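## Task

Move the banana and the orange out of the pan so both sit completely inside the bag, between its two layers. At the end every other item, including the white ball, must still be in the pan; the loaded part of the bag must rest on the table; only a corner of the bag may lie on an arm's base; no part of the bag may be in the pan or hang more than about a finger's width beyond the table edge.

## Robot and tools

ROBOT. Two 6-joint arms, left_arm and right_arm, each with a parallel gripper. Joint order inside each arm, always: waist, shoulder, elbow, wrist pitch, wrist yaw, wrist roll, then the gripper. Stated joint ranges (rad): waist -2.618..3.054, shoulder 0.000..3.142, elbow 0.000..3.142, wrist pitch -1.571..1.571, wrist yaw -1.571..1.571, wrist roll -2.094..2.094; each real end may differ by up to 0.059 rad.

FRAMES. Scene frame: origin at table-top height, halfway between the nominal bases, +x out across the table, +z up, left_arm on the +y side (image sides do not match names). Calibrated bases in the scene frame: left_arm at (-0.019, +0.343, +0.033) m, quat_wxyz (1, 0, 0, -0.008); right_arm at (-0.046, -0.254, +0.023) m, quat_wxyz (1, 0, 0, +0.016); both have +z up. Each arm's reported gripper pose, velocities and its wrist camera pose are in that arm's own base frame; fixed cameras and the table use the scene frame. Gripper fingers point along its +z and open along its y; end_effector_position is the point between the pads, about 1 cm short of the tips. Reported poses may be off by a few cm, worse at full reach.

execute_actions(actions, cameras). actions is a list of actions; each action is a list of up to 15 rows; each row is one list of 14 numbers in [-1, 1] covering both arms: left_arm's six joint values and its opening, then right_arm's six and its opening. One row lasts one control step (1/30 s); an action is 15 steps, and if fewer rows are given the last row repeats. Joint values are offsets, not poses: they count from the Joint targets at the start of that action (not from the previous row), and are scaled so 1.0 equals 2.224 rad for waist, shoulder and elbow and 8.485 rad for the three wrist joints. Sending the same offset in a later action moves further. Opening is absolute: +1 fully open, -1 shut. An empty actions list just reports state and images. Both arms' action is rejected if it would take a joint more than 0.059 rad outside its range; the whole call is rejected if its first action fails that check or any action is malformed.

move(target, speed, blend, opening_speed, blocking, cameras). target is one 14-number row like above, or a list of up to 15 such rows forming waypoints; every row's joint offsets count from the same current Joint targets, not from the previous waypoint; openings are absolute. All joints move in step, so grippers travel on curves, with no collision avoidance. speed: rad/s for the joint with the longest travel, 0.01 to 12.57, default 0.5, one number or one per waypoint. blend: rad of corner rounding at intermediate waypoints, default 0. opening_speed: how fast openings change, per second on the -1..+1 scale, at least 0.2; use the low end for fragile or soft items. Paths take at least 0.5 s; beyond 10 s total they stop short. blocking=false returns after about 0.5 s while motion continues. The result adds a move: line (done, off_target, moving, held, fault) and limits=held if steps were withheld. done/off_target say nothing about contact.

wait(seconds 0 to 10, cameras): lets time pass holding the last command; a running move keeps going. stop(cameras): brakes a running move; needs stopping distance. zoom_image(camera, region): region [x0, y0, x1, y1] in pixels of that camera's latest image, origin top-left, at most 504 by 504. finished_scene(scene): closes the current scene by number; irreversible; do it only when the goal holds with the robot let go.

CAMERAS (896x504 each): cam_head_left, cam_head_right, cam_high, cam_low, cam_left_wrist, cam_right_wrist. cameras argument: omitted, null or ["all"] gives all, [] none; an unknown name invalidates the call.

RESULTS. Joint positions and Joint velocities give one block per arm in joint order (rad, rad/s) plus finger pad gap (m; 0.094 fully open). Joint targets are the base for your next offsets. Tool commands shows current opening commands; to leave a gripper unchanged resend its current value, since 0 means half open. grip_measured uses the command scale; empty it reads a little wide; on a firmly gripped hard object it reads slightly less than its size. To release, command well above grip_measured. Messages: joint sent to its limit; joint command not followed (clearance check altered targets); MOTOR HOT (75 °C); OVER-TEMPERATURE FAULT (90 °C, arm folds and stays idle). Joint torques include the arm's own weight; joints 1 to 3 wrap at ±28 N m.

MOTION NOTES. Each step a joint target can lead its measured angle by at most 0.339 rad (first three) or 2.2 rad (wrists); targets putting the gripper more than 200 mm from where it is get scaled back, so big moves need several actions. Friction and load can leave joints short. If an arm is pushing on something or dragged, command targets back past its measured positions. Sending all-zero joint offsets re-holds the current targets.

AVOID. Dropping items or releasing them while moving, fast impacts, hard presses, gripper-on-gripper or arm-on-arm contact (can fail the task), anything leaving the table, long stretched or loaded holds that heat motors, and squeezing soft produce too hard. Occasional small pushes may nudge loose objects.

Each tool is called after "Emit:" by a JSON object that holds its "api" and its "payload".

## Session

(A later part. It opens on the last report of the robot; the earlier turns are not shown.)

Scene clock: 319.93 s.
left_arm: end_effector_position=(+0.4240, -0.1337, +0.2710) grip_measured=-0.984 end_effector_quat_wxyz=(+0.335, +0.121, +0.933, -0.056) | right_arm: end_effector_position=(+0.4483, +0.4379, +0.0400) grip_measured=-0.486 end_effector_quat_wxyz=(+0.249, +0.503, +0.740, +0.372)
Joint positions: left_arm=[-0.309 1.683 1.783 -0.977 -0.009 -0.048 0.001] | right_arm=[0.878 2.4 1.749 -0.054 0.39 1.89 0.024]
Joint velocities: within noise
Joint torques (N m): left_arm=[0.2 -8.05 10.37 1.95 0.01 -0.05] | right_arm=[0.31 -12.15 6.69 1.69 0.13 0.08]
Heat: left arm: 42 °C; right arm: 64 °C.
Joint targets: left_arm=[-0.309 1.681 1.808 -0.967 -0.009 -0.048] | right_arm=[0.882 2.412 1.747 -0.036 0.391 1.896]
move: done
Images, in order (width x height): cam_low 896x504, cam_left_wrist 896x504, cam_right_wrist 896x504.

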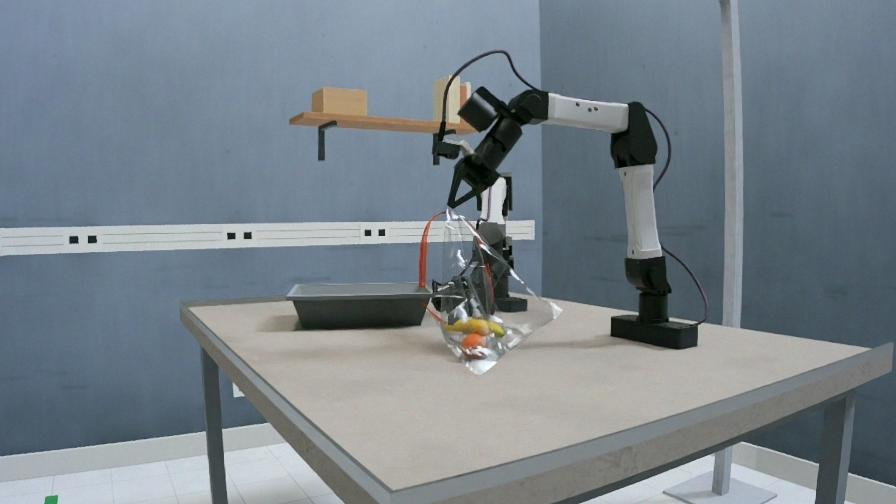

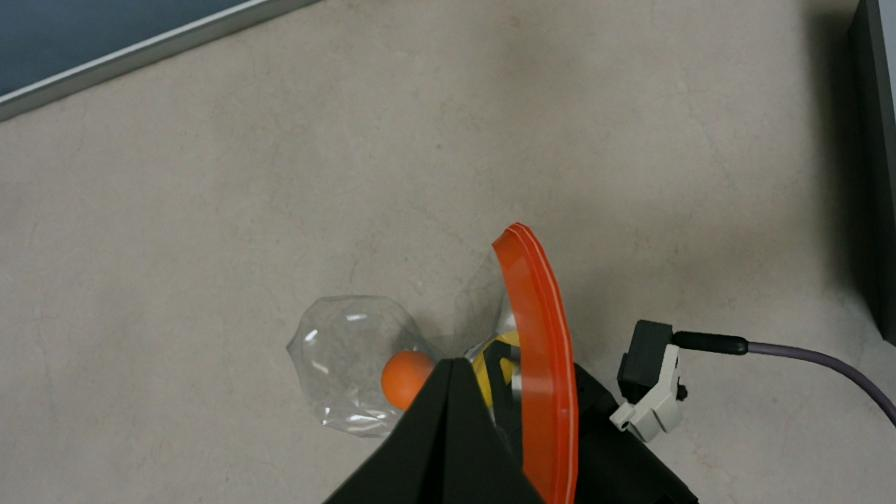

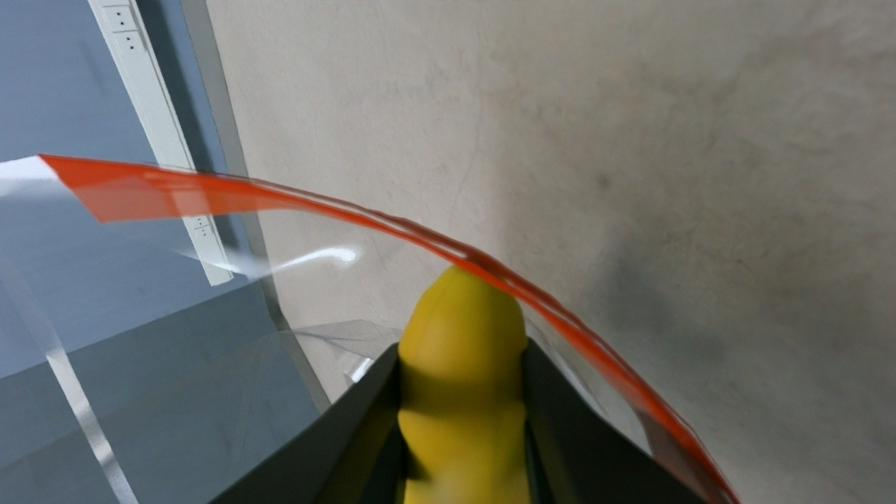

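Emit:
{"api": "move", "payload": {"target": [0,0,0,0,0,0,-1,0,0,0,0,0,0,-0.1], "opening_speed": 0.3, "cameras": ["cam_low","cam_left_wrist","cam_right_wrist"]}}

Emit:
{"api": "zoom_image", "payload": {"camera": "cam_low", "region": [330, 180, 540, 380]}}

Scene clock: 322.07 s.
left_arm: end_effector_position=(+0.4240, -0.1337, +0.2710) grip_measured=-0.984 end_effector_quat_wxyz=(+0.335, +0.121, +0.933, -0.056) | right_arm: end_effector_position=(+0.4486, +0.4383, +0.0406) grip_measured=-0.101 end_effector_quat_wxyz=(+0.249, +0.503, +0.739, +0.373)
Joint positions: left_arm=[-0.309 1.683 1.783 -0.977 -0.009 -0.048 0.001] | right_arm=[0.878 2.4 1.749 -0.05 0.39 1.891 0.042]
Joint velocities: within noise
Joint torques (N m): left_arm=[0.21 -8.02 10.36 1.94 0 -0.05] | right_arm=[0.35 -12.18 6.69 1.71 0.13 0.06]
Heat: left arm: 42 °C; right arm: 64 °C.
Joint targets: left_arm=[-0.309 1.681 1.808 -0.967 -0.009 -0.048] | right_arm=[0.882 2.412 1.747 -0.036 0.391 1.897]
move: done
Images, in order (width x height): cam_low 896x504, cam_left_wrist 896x504, cam_right_wrist 896x504.

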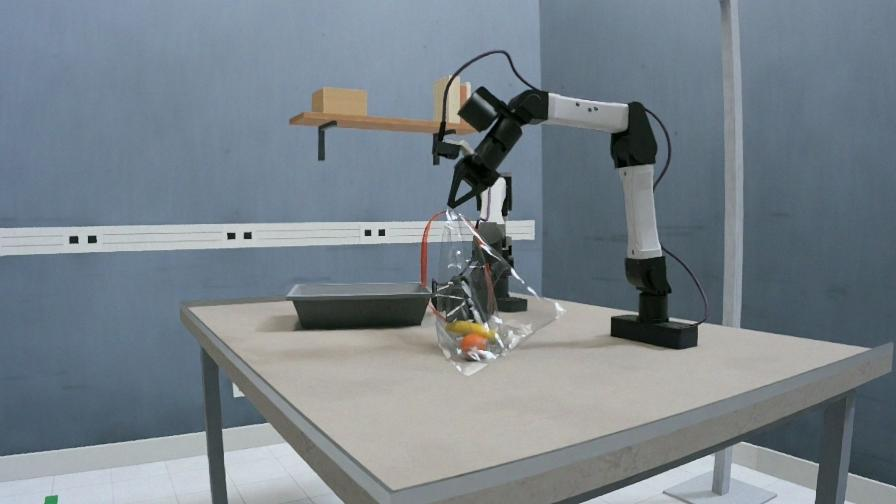

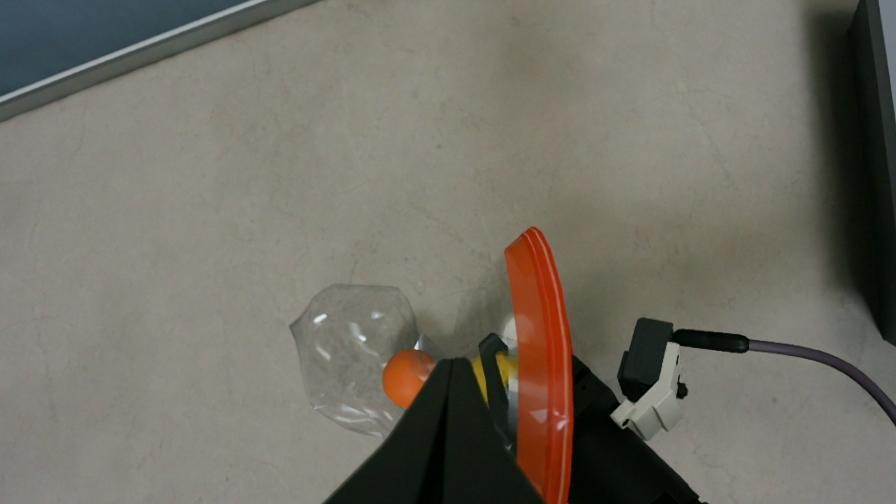

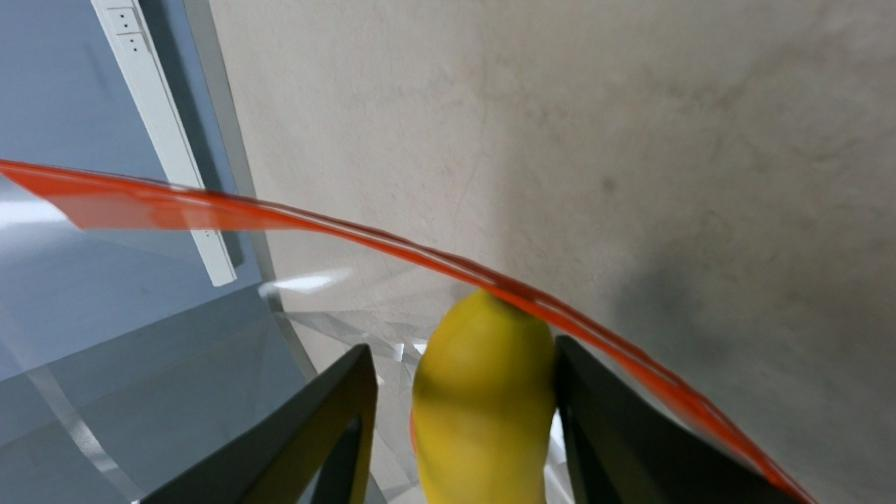

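Scaled by 2.400 from the camera's 896x504 image, which has a finer 1280x720 frame.

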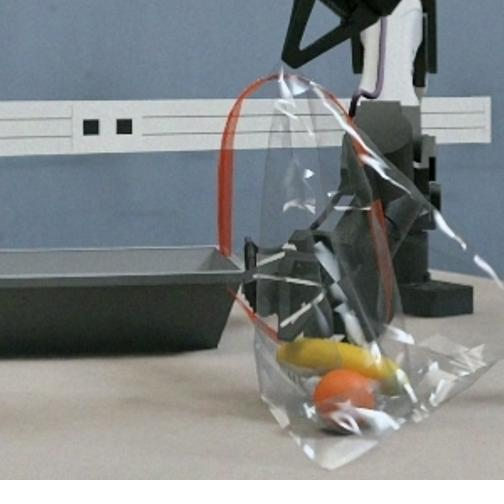

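Emit:
{"api": "move", "payload": {"target": [0,0,0,0,0,0,-1,0.023,-0.094,-0.08,0.001,0.006,0,-0.1], "speed": 0.2, "cameras": ["cam_low","cam_left_wrist","cam_right_wrist"]}}

Emit:
{"api": "zoom_image", "payload": {"camera": "cam_low", "region": [330, 180, 540, 380]}}

Scene clock: 325.93 s.
left_arm: end_effector_position=(+0.4230, -0.1334, +0.2701) grip_measured=-0.984 end_effector_quat_wxyz=(+0.333, +0.121, +0.934, -0.056) | right_arm: end_effector_position=(+0.4115, +0.4279, +0.0595) grip_measured=-0.101 end_effector_quat_wxyz=(+0.257, +0.492, +0.745, +0.370)
Joint positions: left_arm=[-0.309 1.683 1.783 -0.982 -0.009 -0.048 0.001] | right_arm=[0.926 2.256 1.575 -0.031 0.43 1.893 0.042]
Joint velocities: within noise
Joint torques (N m): left_arm=[0.24 -8.01 10.36 1.98 0.01 -0.05] | right_arm=[0.83 -16.91 6.28 1.56 0.22 0.04]
Heat: left arm: 42 °C; right arm: 65 °C.
Joint targets: left_arm=[-0.309 1.681 1.808 -0.967 -0.009 -0.048] | right_arm=[0.933 2.203 1.569 -0.028 0.441 1.896]
move: off_target (right_arm); right_arm: the shoulder is farthest, 0.053 rad from its target
Images, in order (width x height): cam_low 896x504, cam_left_wrist 896x504, cam_right_wrist 896x504.

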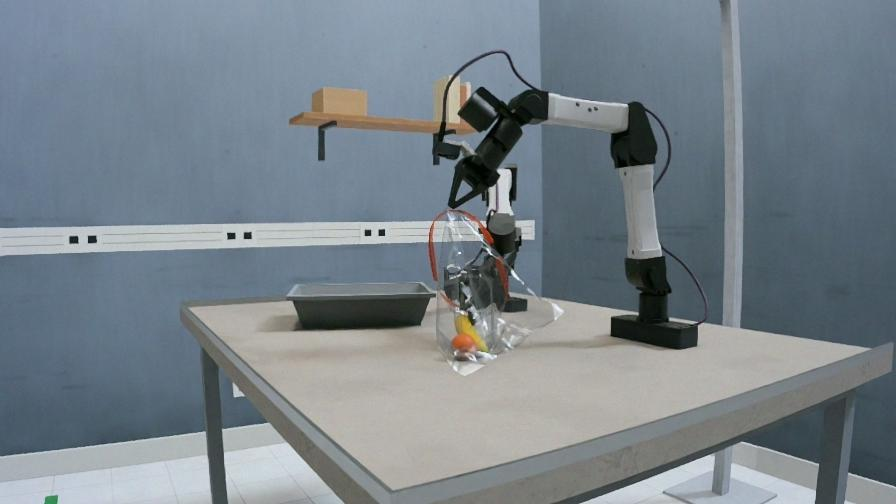

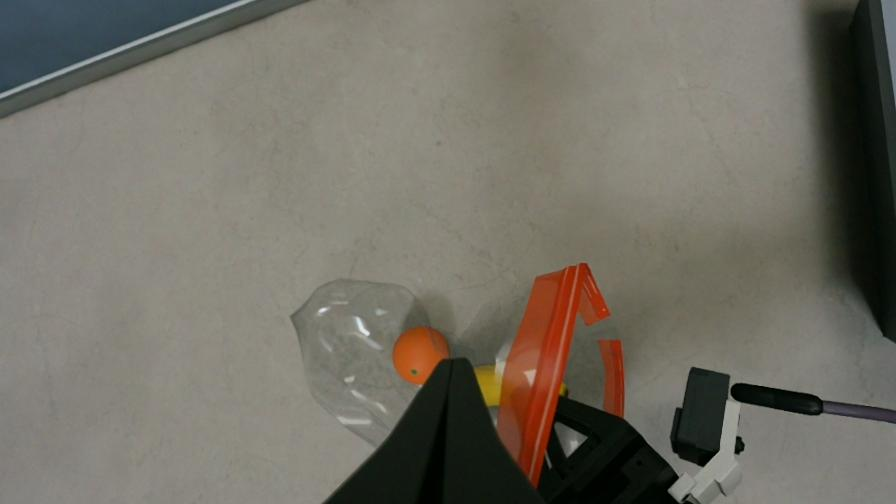

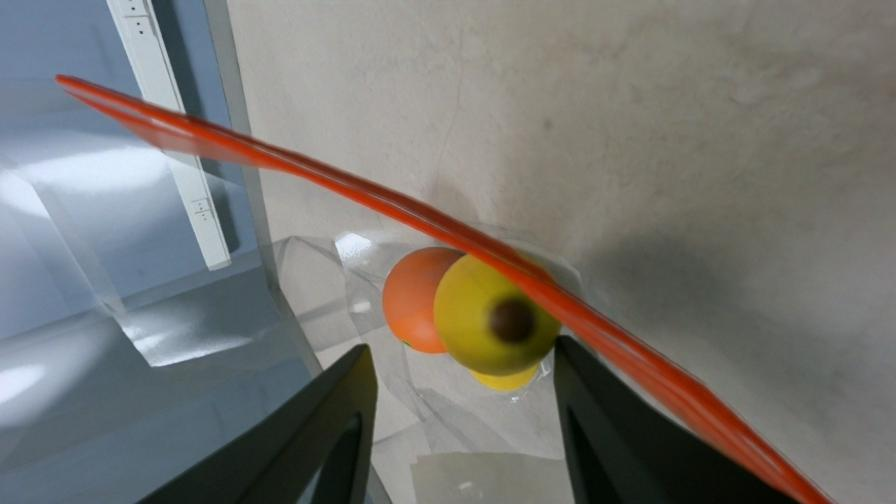

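Scaled by 2.400 from the camera's 896x504 image, which has a finer 1280x720 frame.

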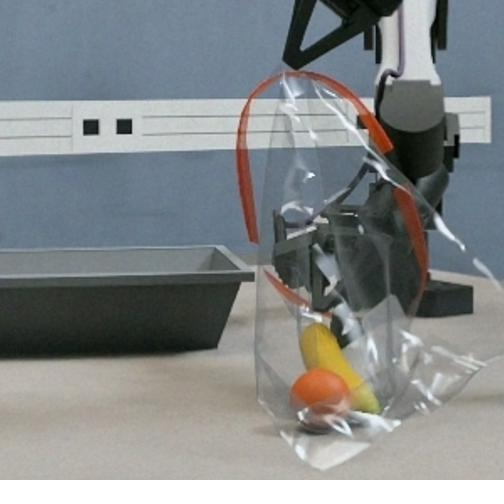

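Emit:
{"api": "move", "payload": {"target": [0,0,0,0,0,0,-1,0.0387,-0.099,-0.079,-0.005,0.009,0,-0.1], "speed": 0.25, "cameras": ["cam_low","cam_left_wrist","cam_right_wrist","cam_head_left"]}}

Emit:
{"api": "zoom_image", "payload": {"camera": "cam_low", "region": [330, 180, 540, 380]}}

Scene clock: 327.73 s.
left_arm: end_effector_position=(+0.4236, -0.1336, +0.2707) grip_measured=-0.984 end_effector_quat_wxyz=(+0.334, +0.121, +0.933, -0.056) | right_arm: end_effector_position=(+0.3570, +0.4156, +0.1094) grip_measured=-0.101 end_effector_quat_wxyz=(+0.273, +0.469, +0.750, +0.378)
Joint positions: left_arm=[-0.309 1.683 1.783 -0.979 -0.009 -0.048 0.001] | right_arm=[1.014 2.029 1.398 -0.07 0.506 1.893 0.042]
Joint velocities: within noise
Joint torques (N m): left_arm=[0.2 -8.02 10.37 1.97 0.01 -0.05] | right_arm=[0.54 -14.74 6.41 1.57 0.32 0.03]
Heat: left arm: 42 °C; right arm: 65 °C.
Joint targets: left_arm=[-0.309 1.681 1.808 -0.967 -0.009 -0.048] | right_arm=[1.019 1.983 1.393 -0.070 0.518 1.896]
move: off_target (right_arm); right_arm: the shoulder is farthest, 0.046 rad from its target
Images, in order (width x height): cam_head_left 896x504, cam_low 896x504, cam_left_wrist 896x504, cam_right_wrist 896x504.

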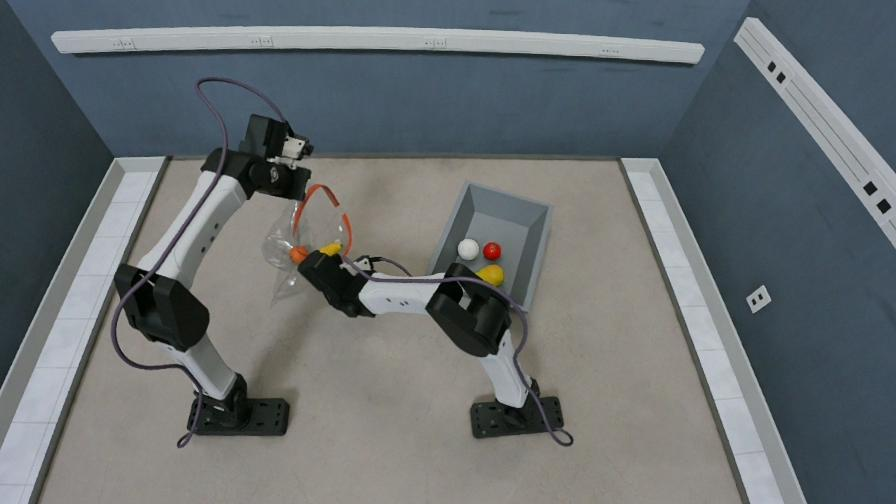

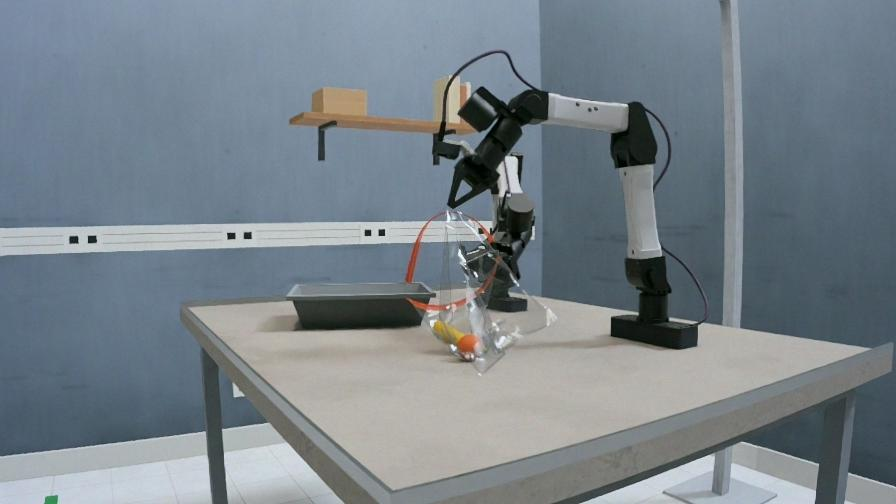

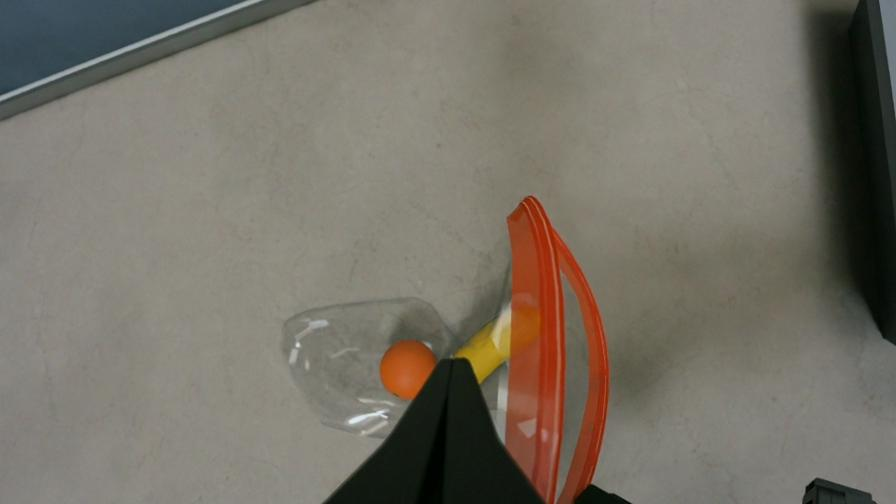

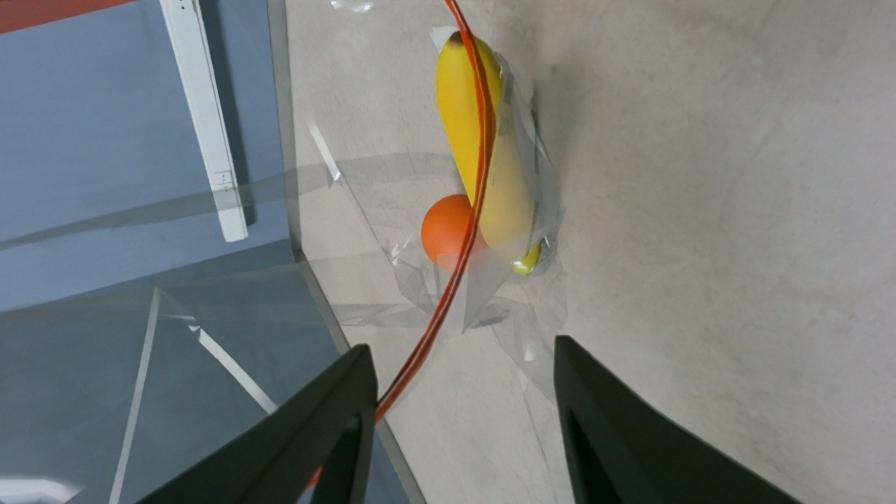

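Scaled by 2.400 from the camera's 896x504 image, which has a finer 1280x720 frame.

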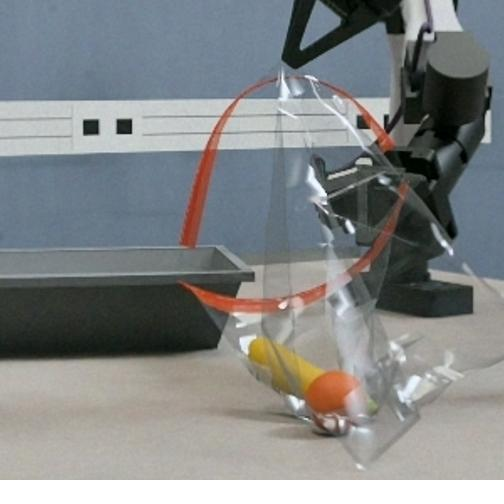

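Emit:
{"api": "move", "payload": {"target": [0,0,0,0,0,0,-1,0,-0.229,-0.186,-0.0113,0,0,-0.1], "speed": 0.4, "cameras": ["cam_low","cam_left_wrist","cam_right_wrist","cam_head_left"]}}

Emit:
{"api": "zoom_image", "payload": {"camera": "cam_low", "region": [330, 180, 540, 380]}}

Scene clock: 329.83 s.
left_arm: end_effector_position=(+0.4237, -0.1336, +0.2708) grip_measured=-0.984 end_effector_quat_wxyz=(+0.335, +0.121, +0.933, -0.056) | right_arm: end_effector_position=(+0.2920, +0.3107, +0.1661) grip_measured=-0.101 end_effector_quat_wxyz=(+0.274, +0.470, +0.745, +0.386)
Joint positions: left_arm=[-0.309 1.683 1.783 -0.978 -0.009 -0.048 0.001] | right_arm=[1.014 1.502 0.984 -0.166 0.508 1.893 0.042]
Joint velocities: within noise
Joint torques (N m): left_arm=[0.23 -8.05 10.36 1.97 0.01 -0.05] | right_arm=[0.53 -8.83 6.69 1.51 0.26 0.03]
Heat: left arm: 42 °C; right arm: 65 °C.
Joint targets: left_arm=[-0.309 1.681 1.808 -0.967 -0.009 -0.048] | right_arm=[1.019 1.473 0.980 -0.166 0.518 1.896]
move: done
Images, in order (width x height): cam_head_left 896x504, cam_low 896x504, cam_left_wrist 896x504, cam_right_wrist 896x504.

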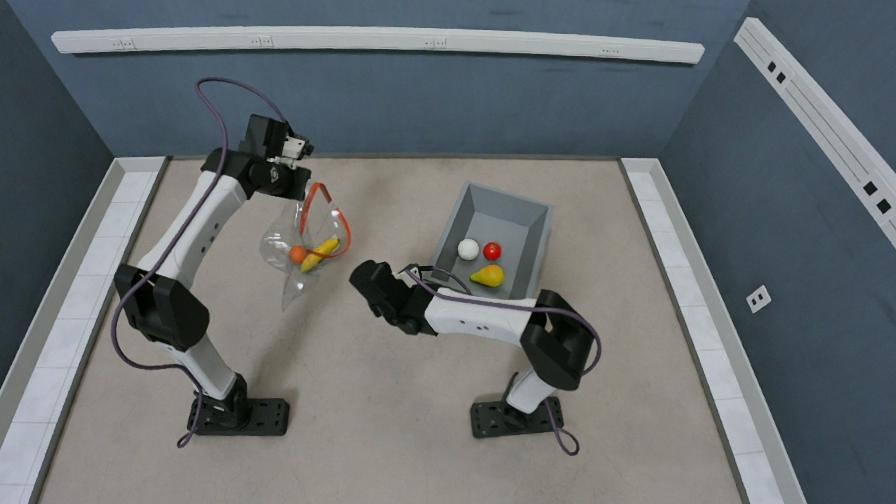

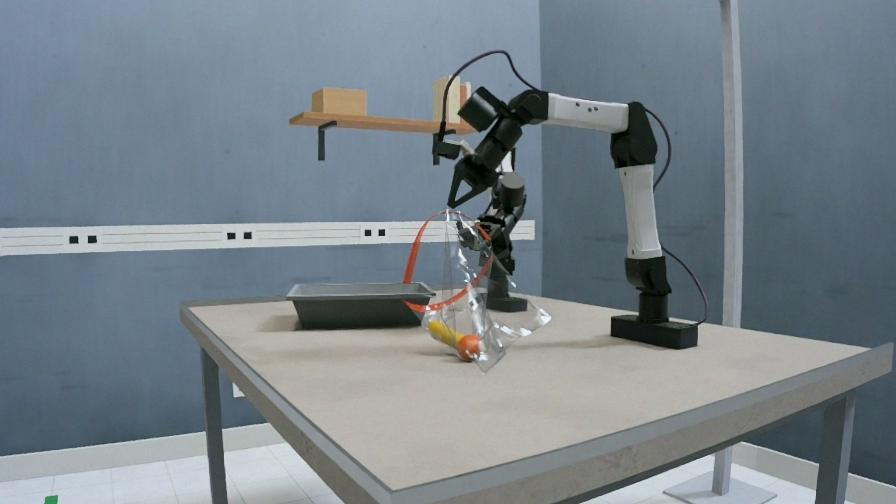

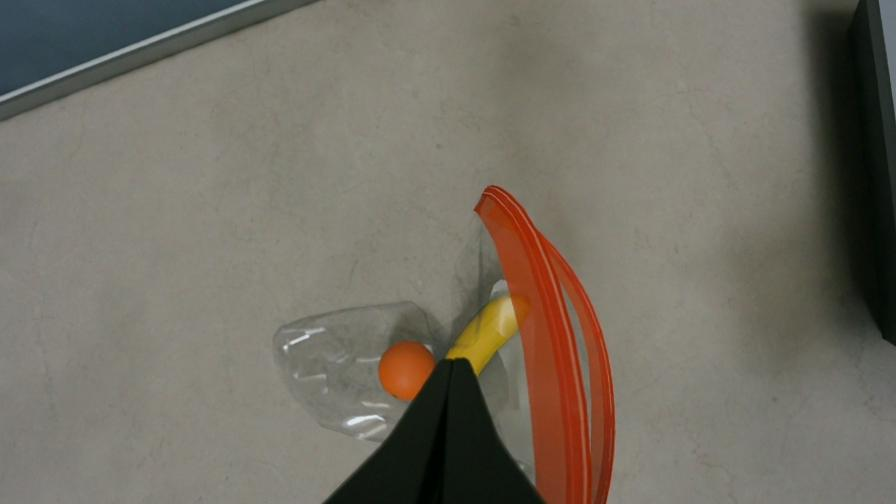

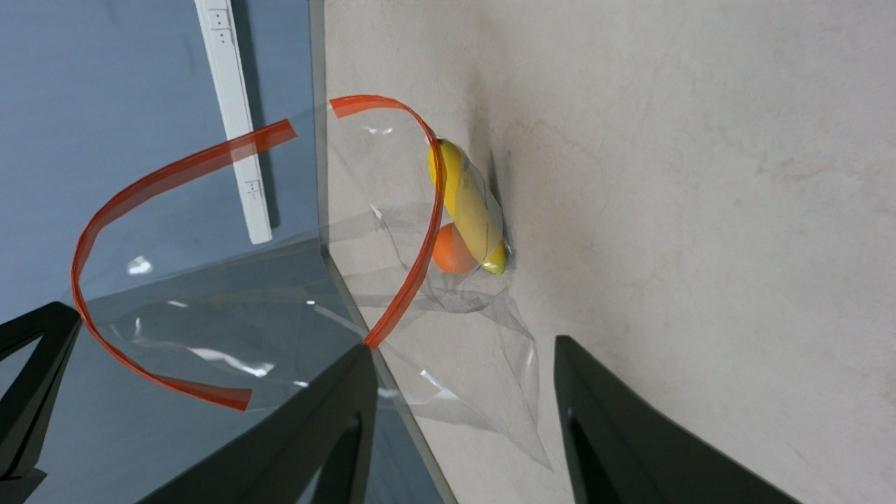

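Scaled by 2.400 from the camera's 896x504 image, which has a finer 1280x720 frame.

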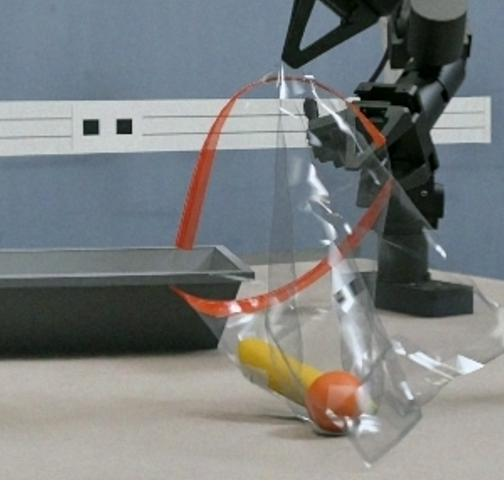

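Emit:
{"api": "move", "payload": {"target": [0,0,0,0,0,0,-1,-0.45,0,0,0,-0.061,-0.2235,0.2], "speed": 0.9, "cameras": ["cam_head_left"]}}

Emit:
{"api": "move", "payload": {"target": [-0.0418,0.0612,-0.1529,0.0415,0,0,-1,0,0,0,0,0,0,0.2], "speed": 0.3}}

Emit:
{"api": "zoom_image", "payload": {"camera": "cam_low", "region": [330, 180, 570, 400]}}

Scene clock: 333.83 s.
left_arm: end_effector_position=(+0.4238, -0.1337, +0.2708) grip_measured=-0.984 end_effector_quat_wxyz=(+0.335, +0.121, +0.933, -0.056) | right_arm: end_effector_position=(+0.4344, +0.0078, +0.1518) grip_measured=+0.199 end_effector_quat_wxyz=(+0.428, -0.004, +0.904, +0.002)
Joint positions: left_arm=[-0.309 1.683 1.783 -0.978 -0.009 -0.048 0.001] | right_arm=[0.022 1.502 0.984 -0.17 0.01 0.008 0.056]
Joint velocities: within noise
Joint torques (N m): left_arm=[0.21 -8.02 10.39 1.96 0 -0.04] | right_arm=[-0.35 -8.95 6.83 1.73 -0.11 0.01]
Heat: left arm: 43 °C; right arm: 64 °C.
Joint targets: left_arm=[-0.309 1.681 1.808 -0.966 -0.009 -0.048] | right_arm=[0.018 1.473 0.980 -0.166 0.000 0.000]
move: done
Images, in order (width x height): cam_head_left 896x504.

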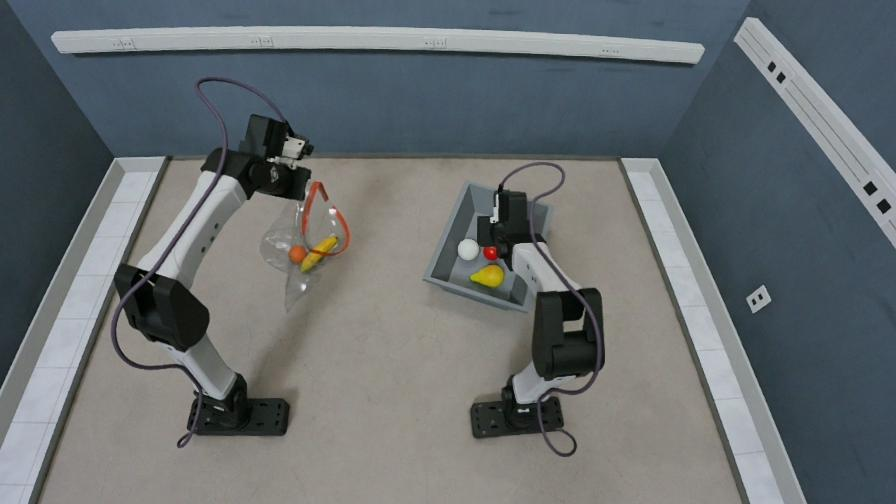

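Scene clock: 335.73 s.
left_arm: end_effector_position=(+0.4384, -0.1822, +0.1463) grip_measured=-0.984 end_effector_quat_wxyz=(+0.296, +0.164, +0.939, -0.063) | right_arm: end_effector_position=(+0.4343, +0.0079, +0.1518) grip_measured=+0.199 end_effector_quat_wxyz=(+0.427, -0.004, +0.904, +0.002)
Joint positions: left_arm=[-0.397 1.807 1.475 -0.624 -0.009 -0.048 0.001] | right_arm=[0.022 1.502 0.984 -0.17 0.009 0.008 0.056]
Joint velocities: within noise
Joint torques (N m): left_arm=[-0.16 -8.43 7.39 1.84 0.01 -0.04] | right_arm=[-0.36 -8.95 6.8 1.73 -0.11 -0.04]
Heat: left arm: 42 °C; right arm: 63 °C.
Joint targets: left_arm=[-0.402 1.818 1.468 -0.614 -0.009 -0.048] | right_arm=[0.018 1.473 0.980 -0.166 0.000 0.000]
move: done

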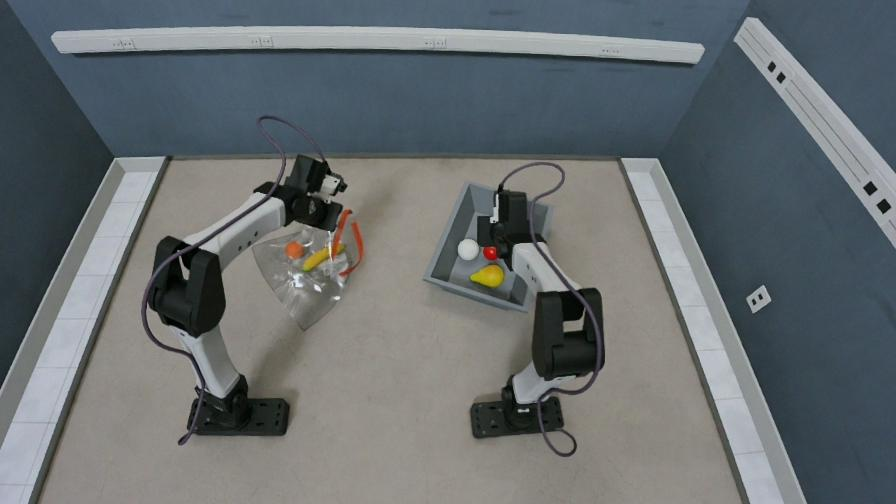

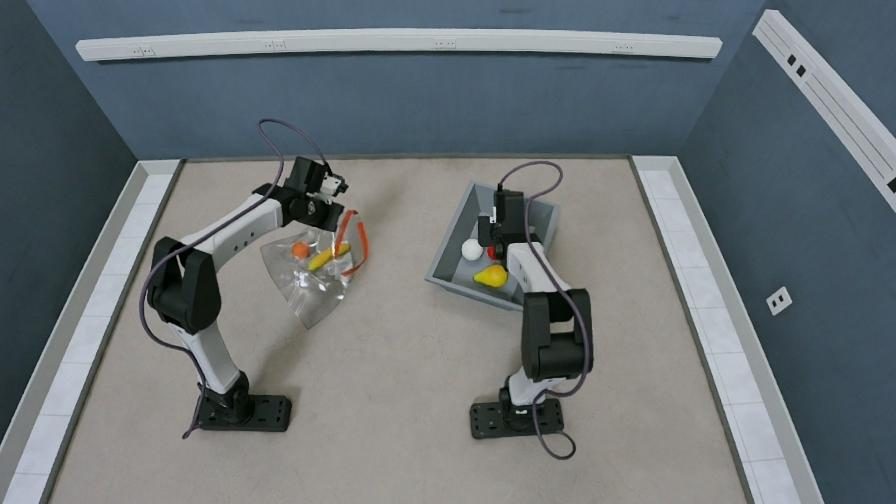

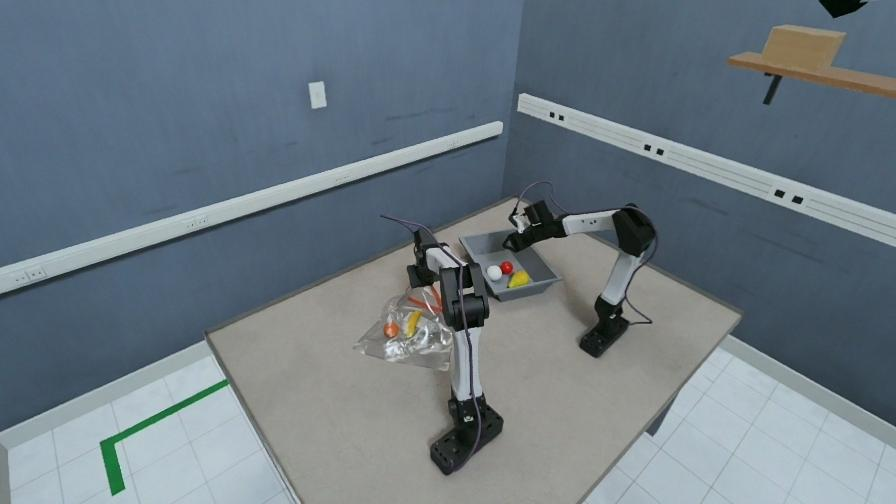

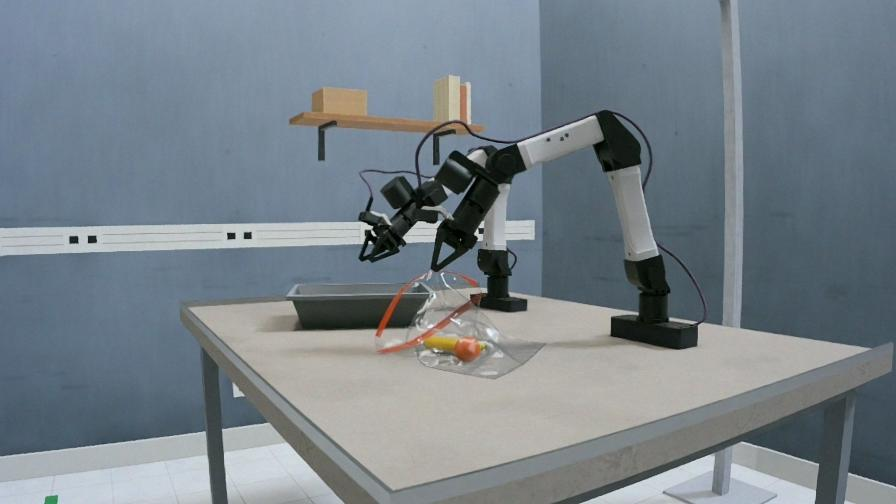

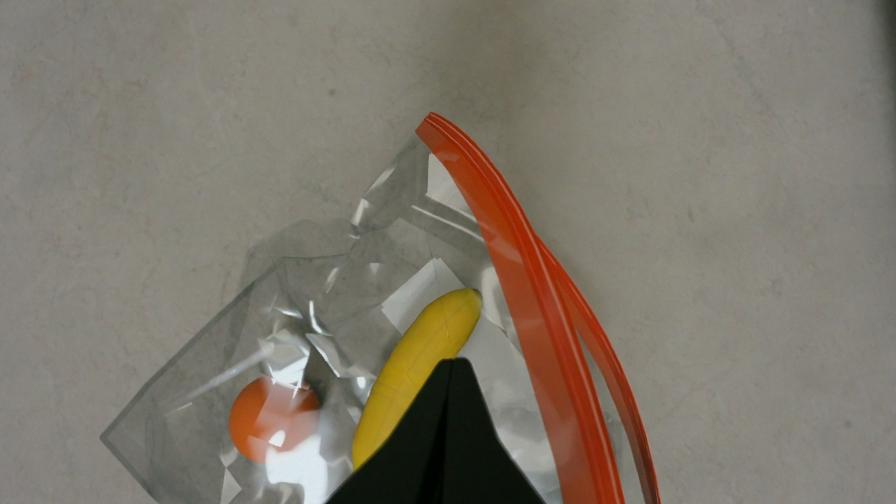

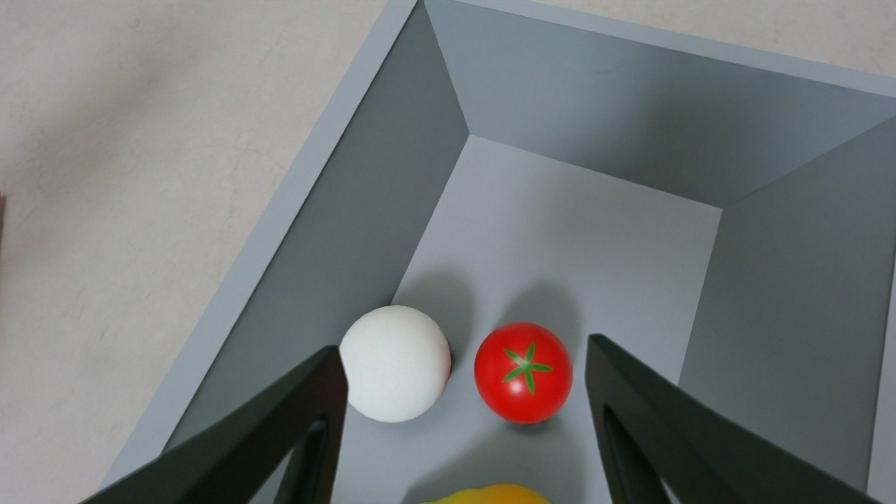

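Scaled by 2.100 from the camera's 896x504 image, which has a finer 1280x720 frame.

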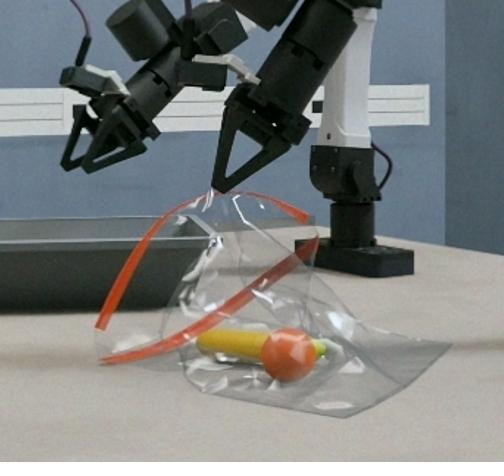

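Emit:
{"api": "move", "payload": {"target": [-0.0472,0.1440,-0.0616,0.0488,0,0,-1,0,0,0,0,0,0,0.2], "speed": 0.25, "cameras": ["cam_low","cam_left_wrist","cam_head_left"]}}

Emit:
{"api": "zoom_image", "payload": {"camera": "cam_low", "region": [330, 180, 570, 400]}}

Scene clock: 338.33 s.
left_arm: end_effector_position=(+0.4462, -0.2431, +0.0015) grip_measured=-0.984 end_effector_quat_wxyz=(+0.274, +0.214, +0.935, -0.073) | right_arm: end_effector_position=(+0.4343, +0.0079, +0.1518) grip_measured=+0.199 end_effector_quat_wxyz=(+0.427, -0.004, +0.904, +0.002)
Joint positions: left_arm=[-0.502 2.123 1.338 -0.21 -0.009 -0.048 0.001] | right_arm=[0.022 1.502 0.984 -0.17 0.009 0.008 0.056]
Joint velocities: within noise
Joint torques (N m): left_arm=[-0.17 -9.89 6.48 1.73 0 -0.05] | right_arm=[-0.38 -8.95 6.8 1.72 -0.11 -0.04]
Heat: left arm: 42 °C; right arm: 63 °C.
Joint targets: left_arm=[-0.507 2.138 1.331 -0.200 -0.009 -0.048] | right_arm=[0.018 1.473 0.980 -0.166 0.000 0.000]
move: done
Images, in order (width x height): cam_head_left 896x504, cam_low 896x504, cam_left_wrist 896x504.

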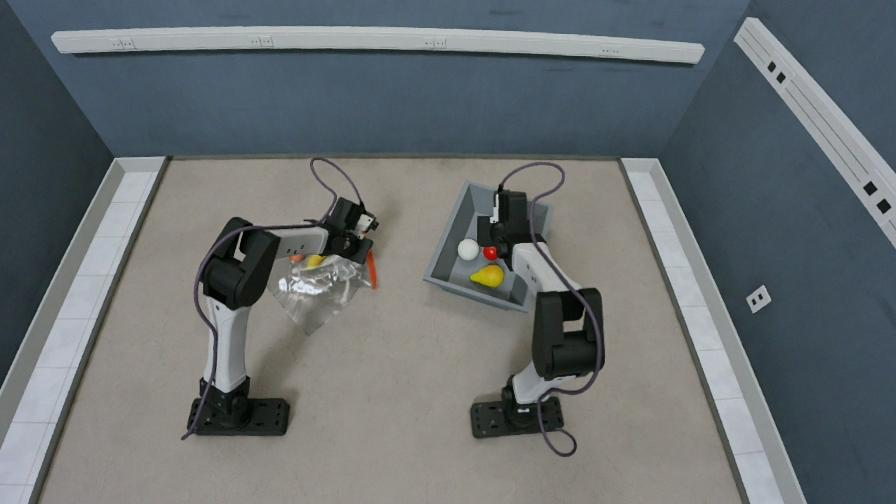

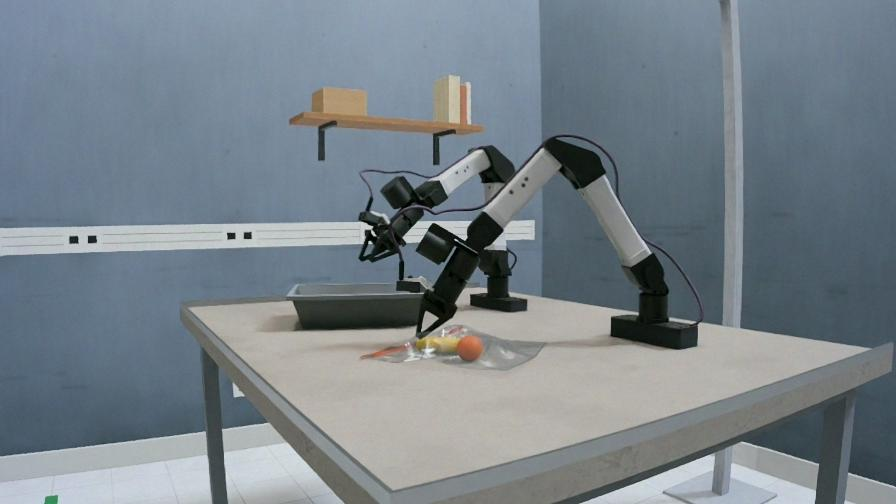

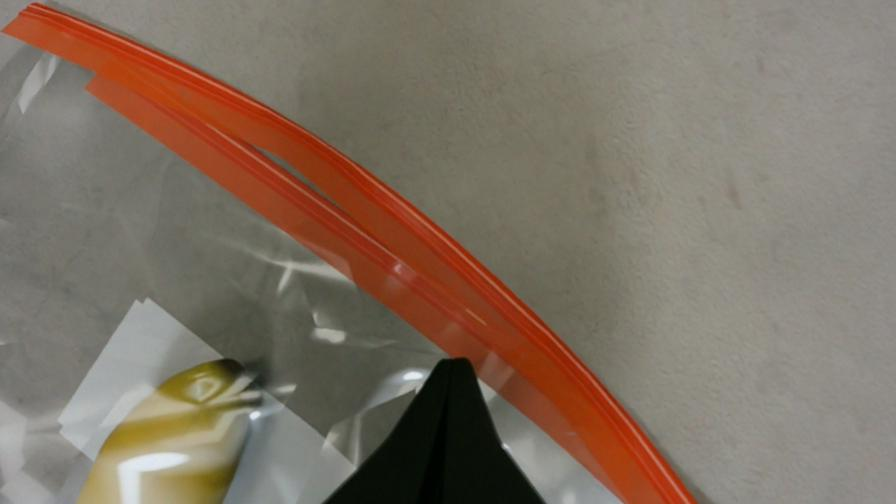

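Scaled by 2.100 from the camera's 896x504 image, which has a finer 1280x720 frame.

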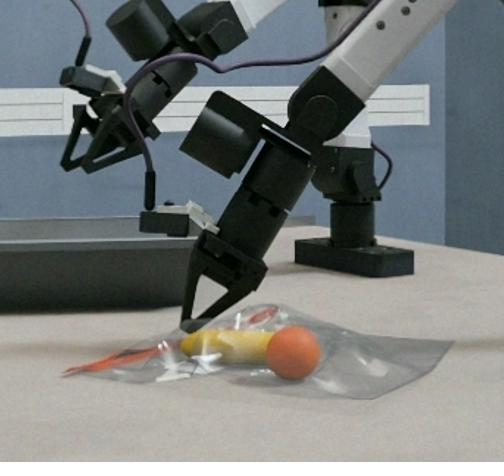

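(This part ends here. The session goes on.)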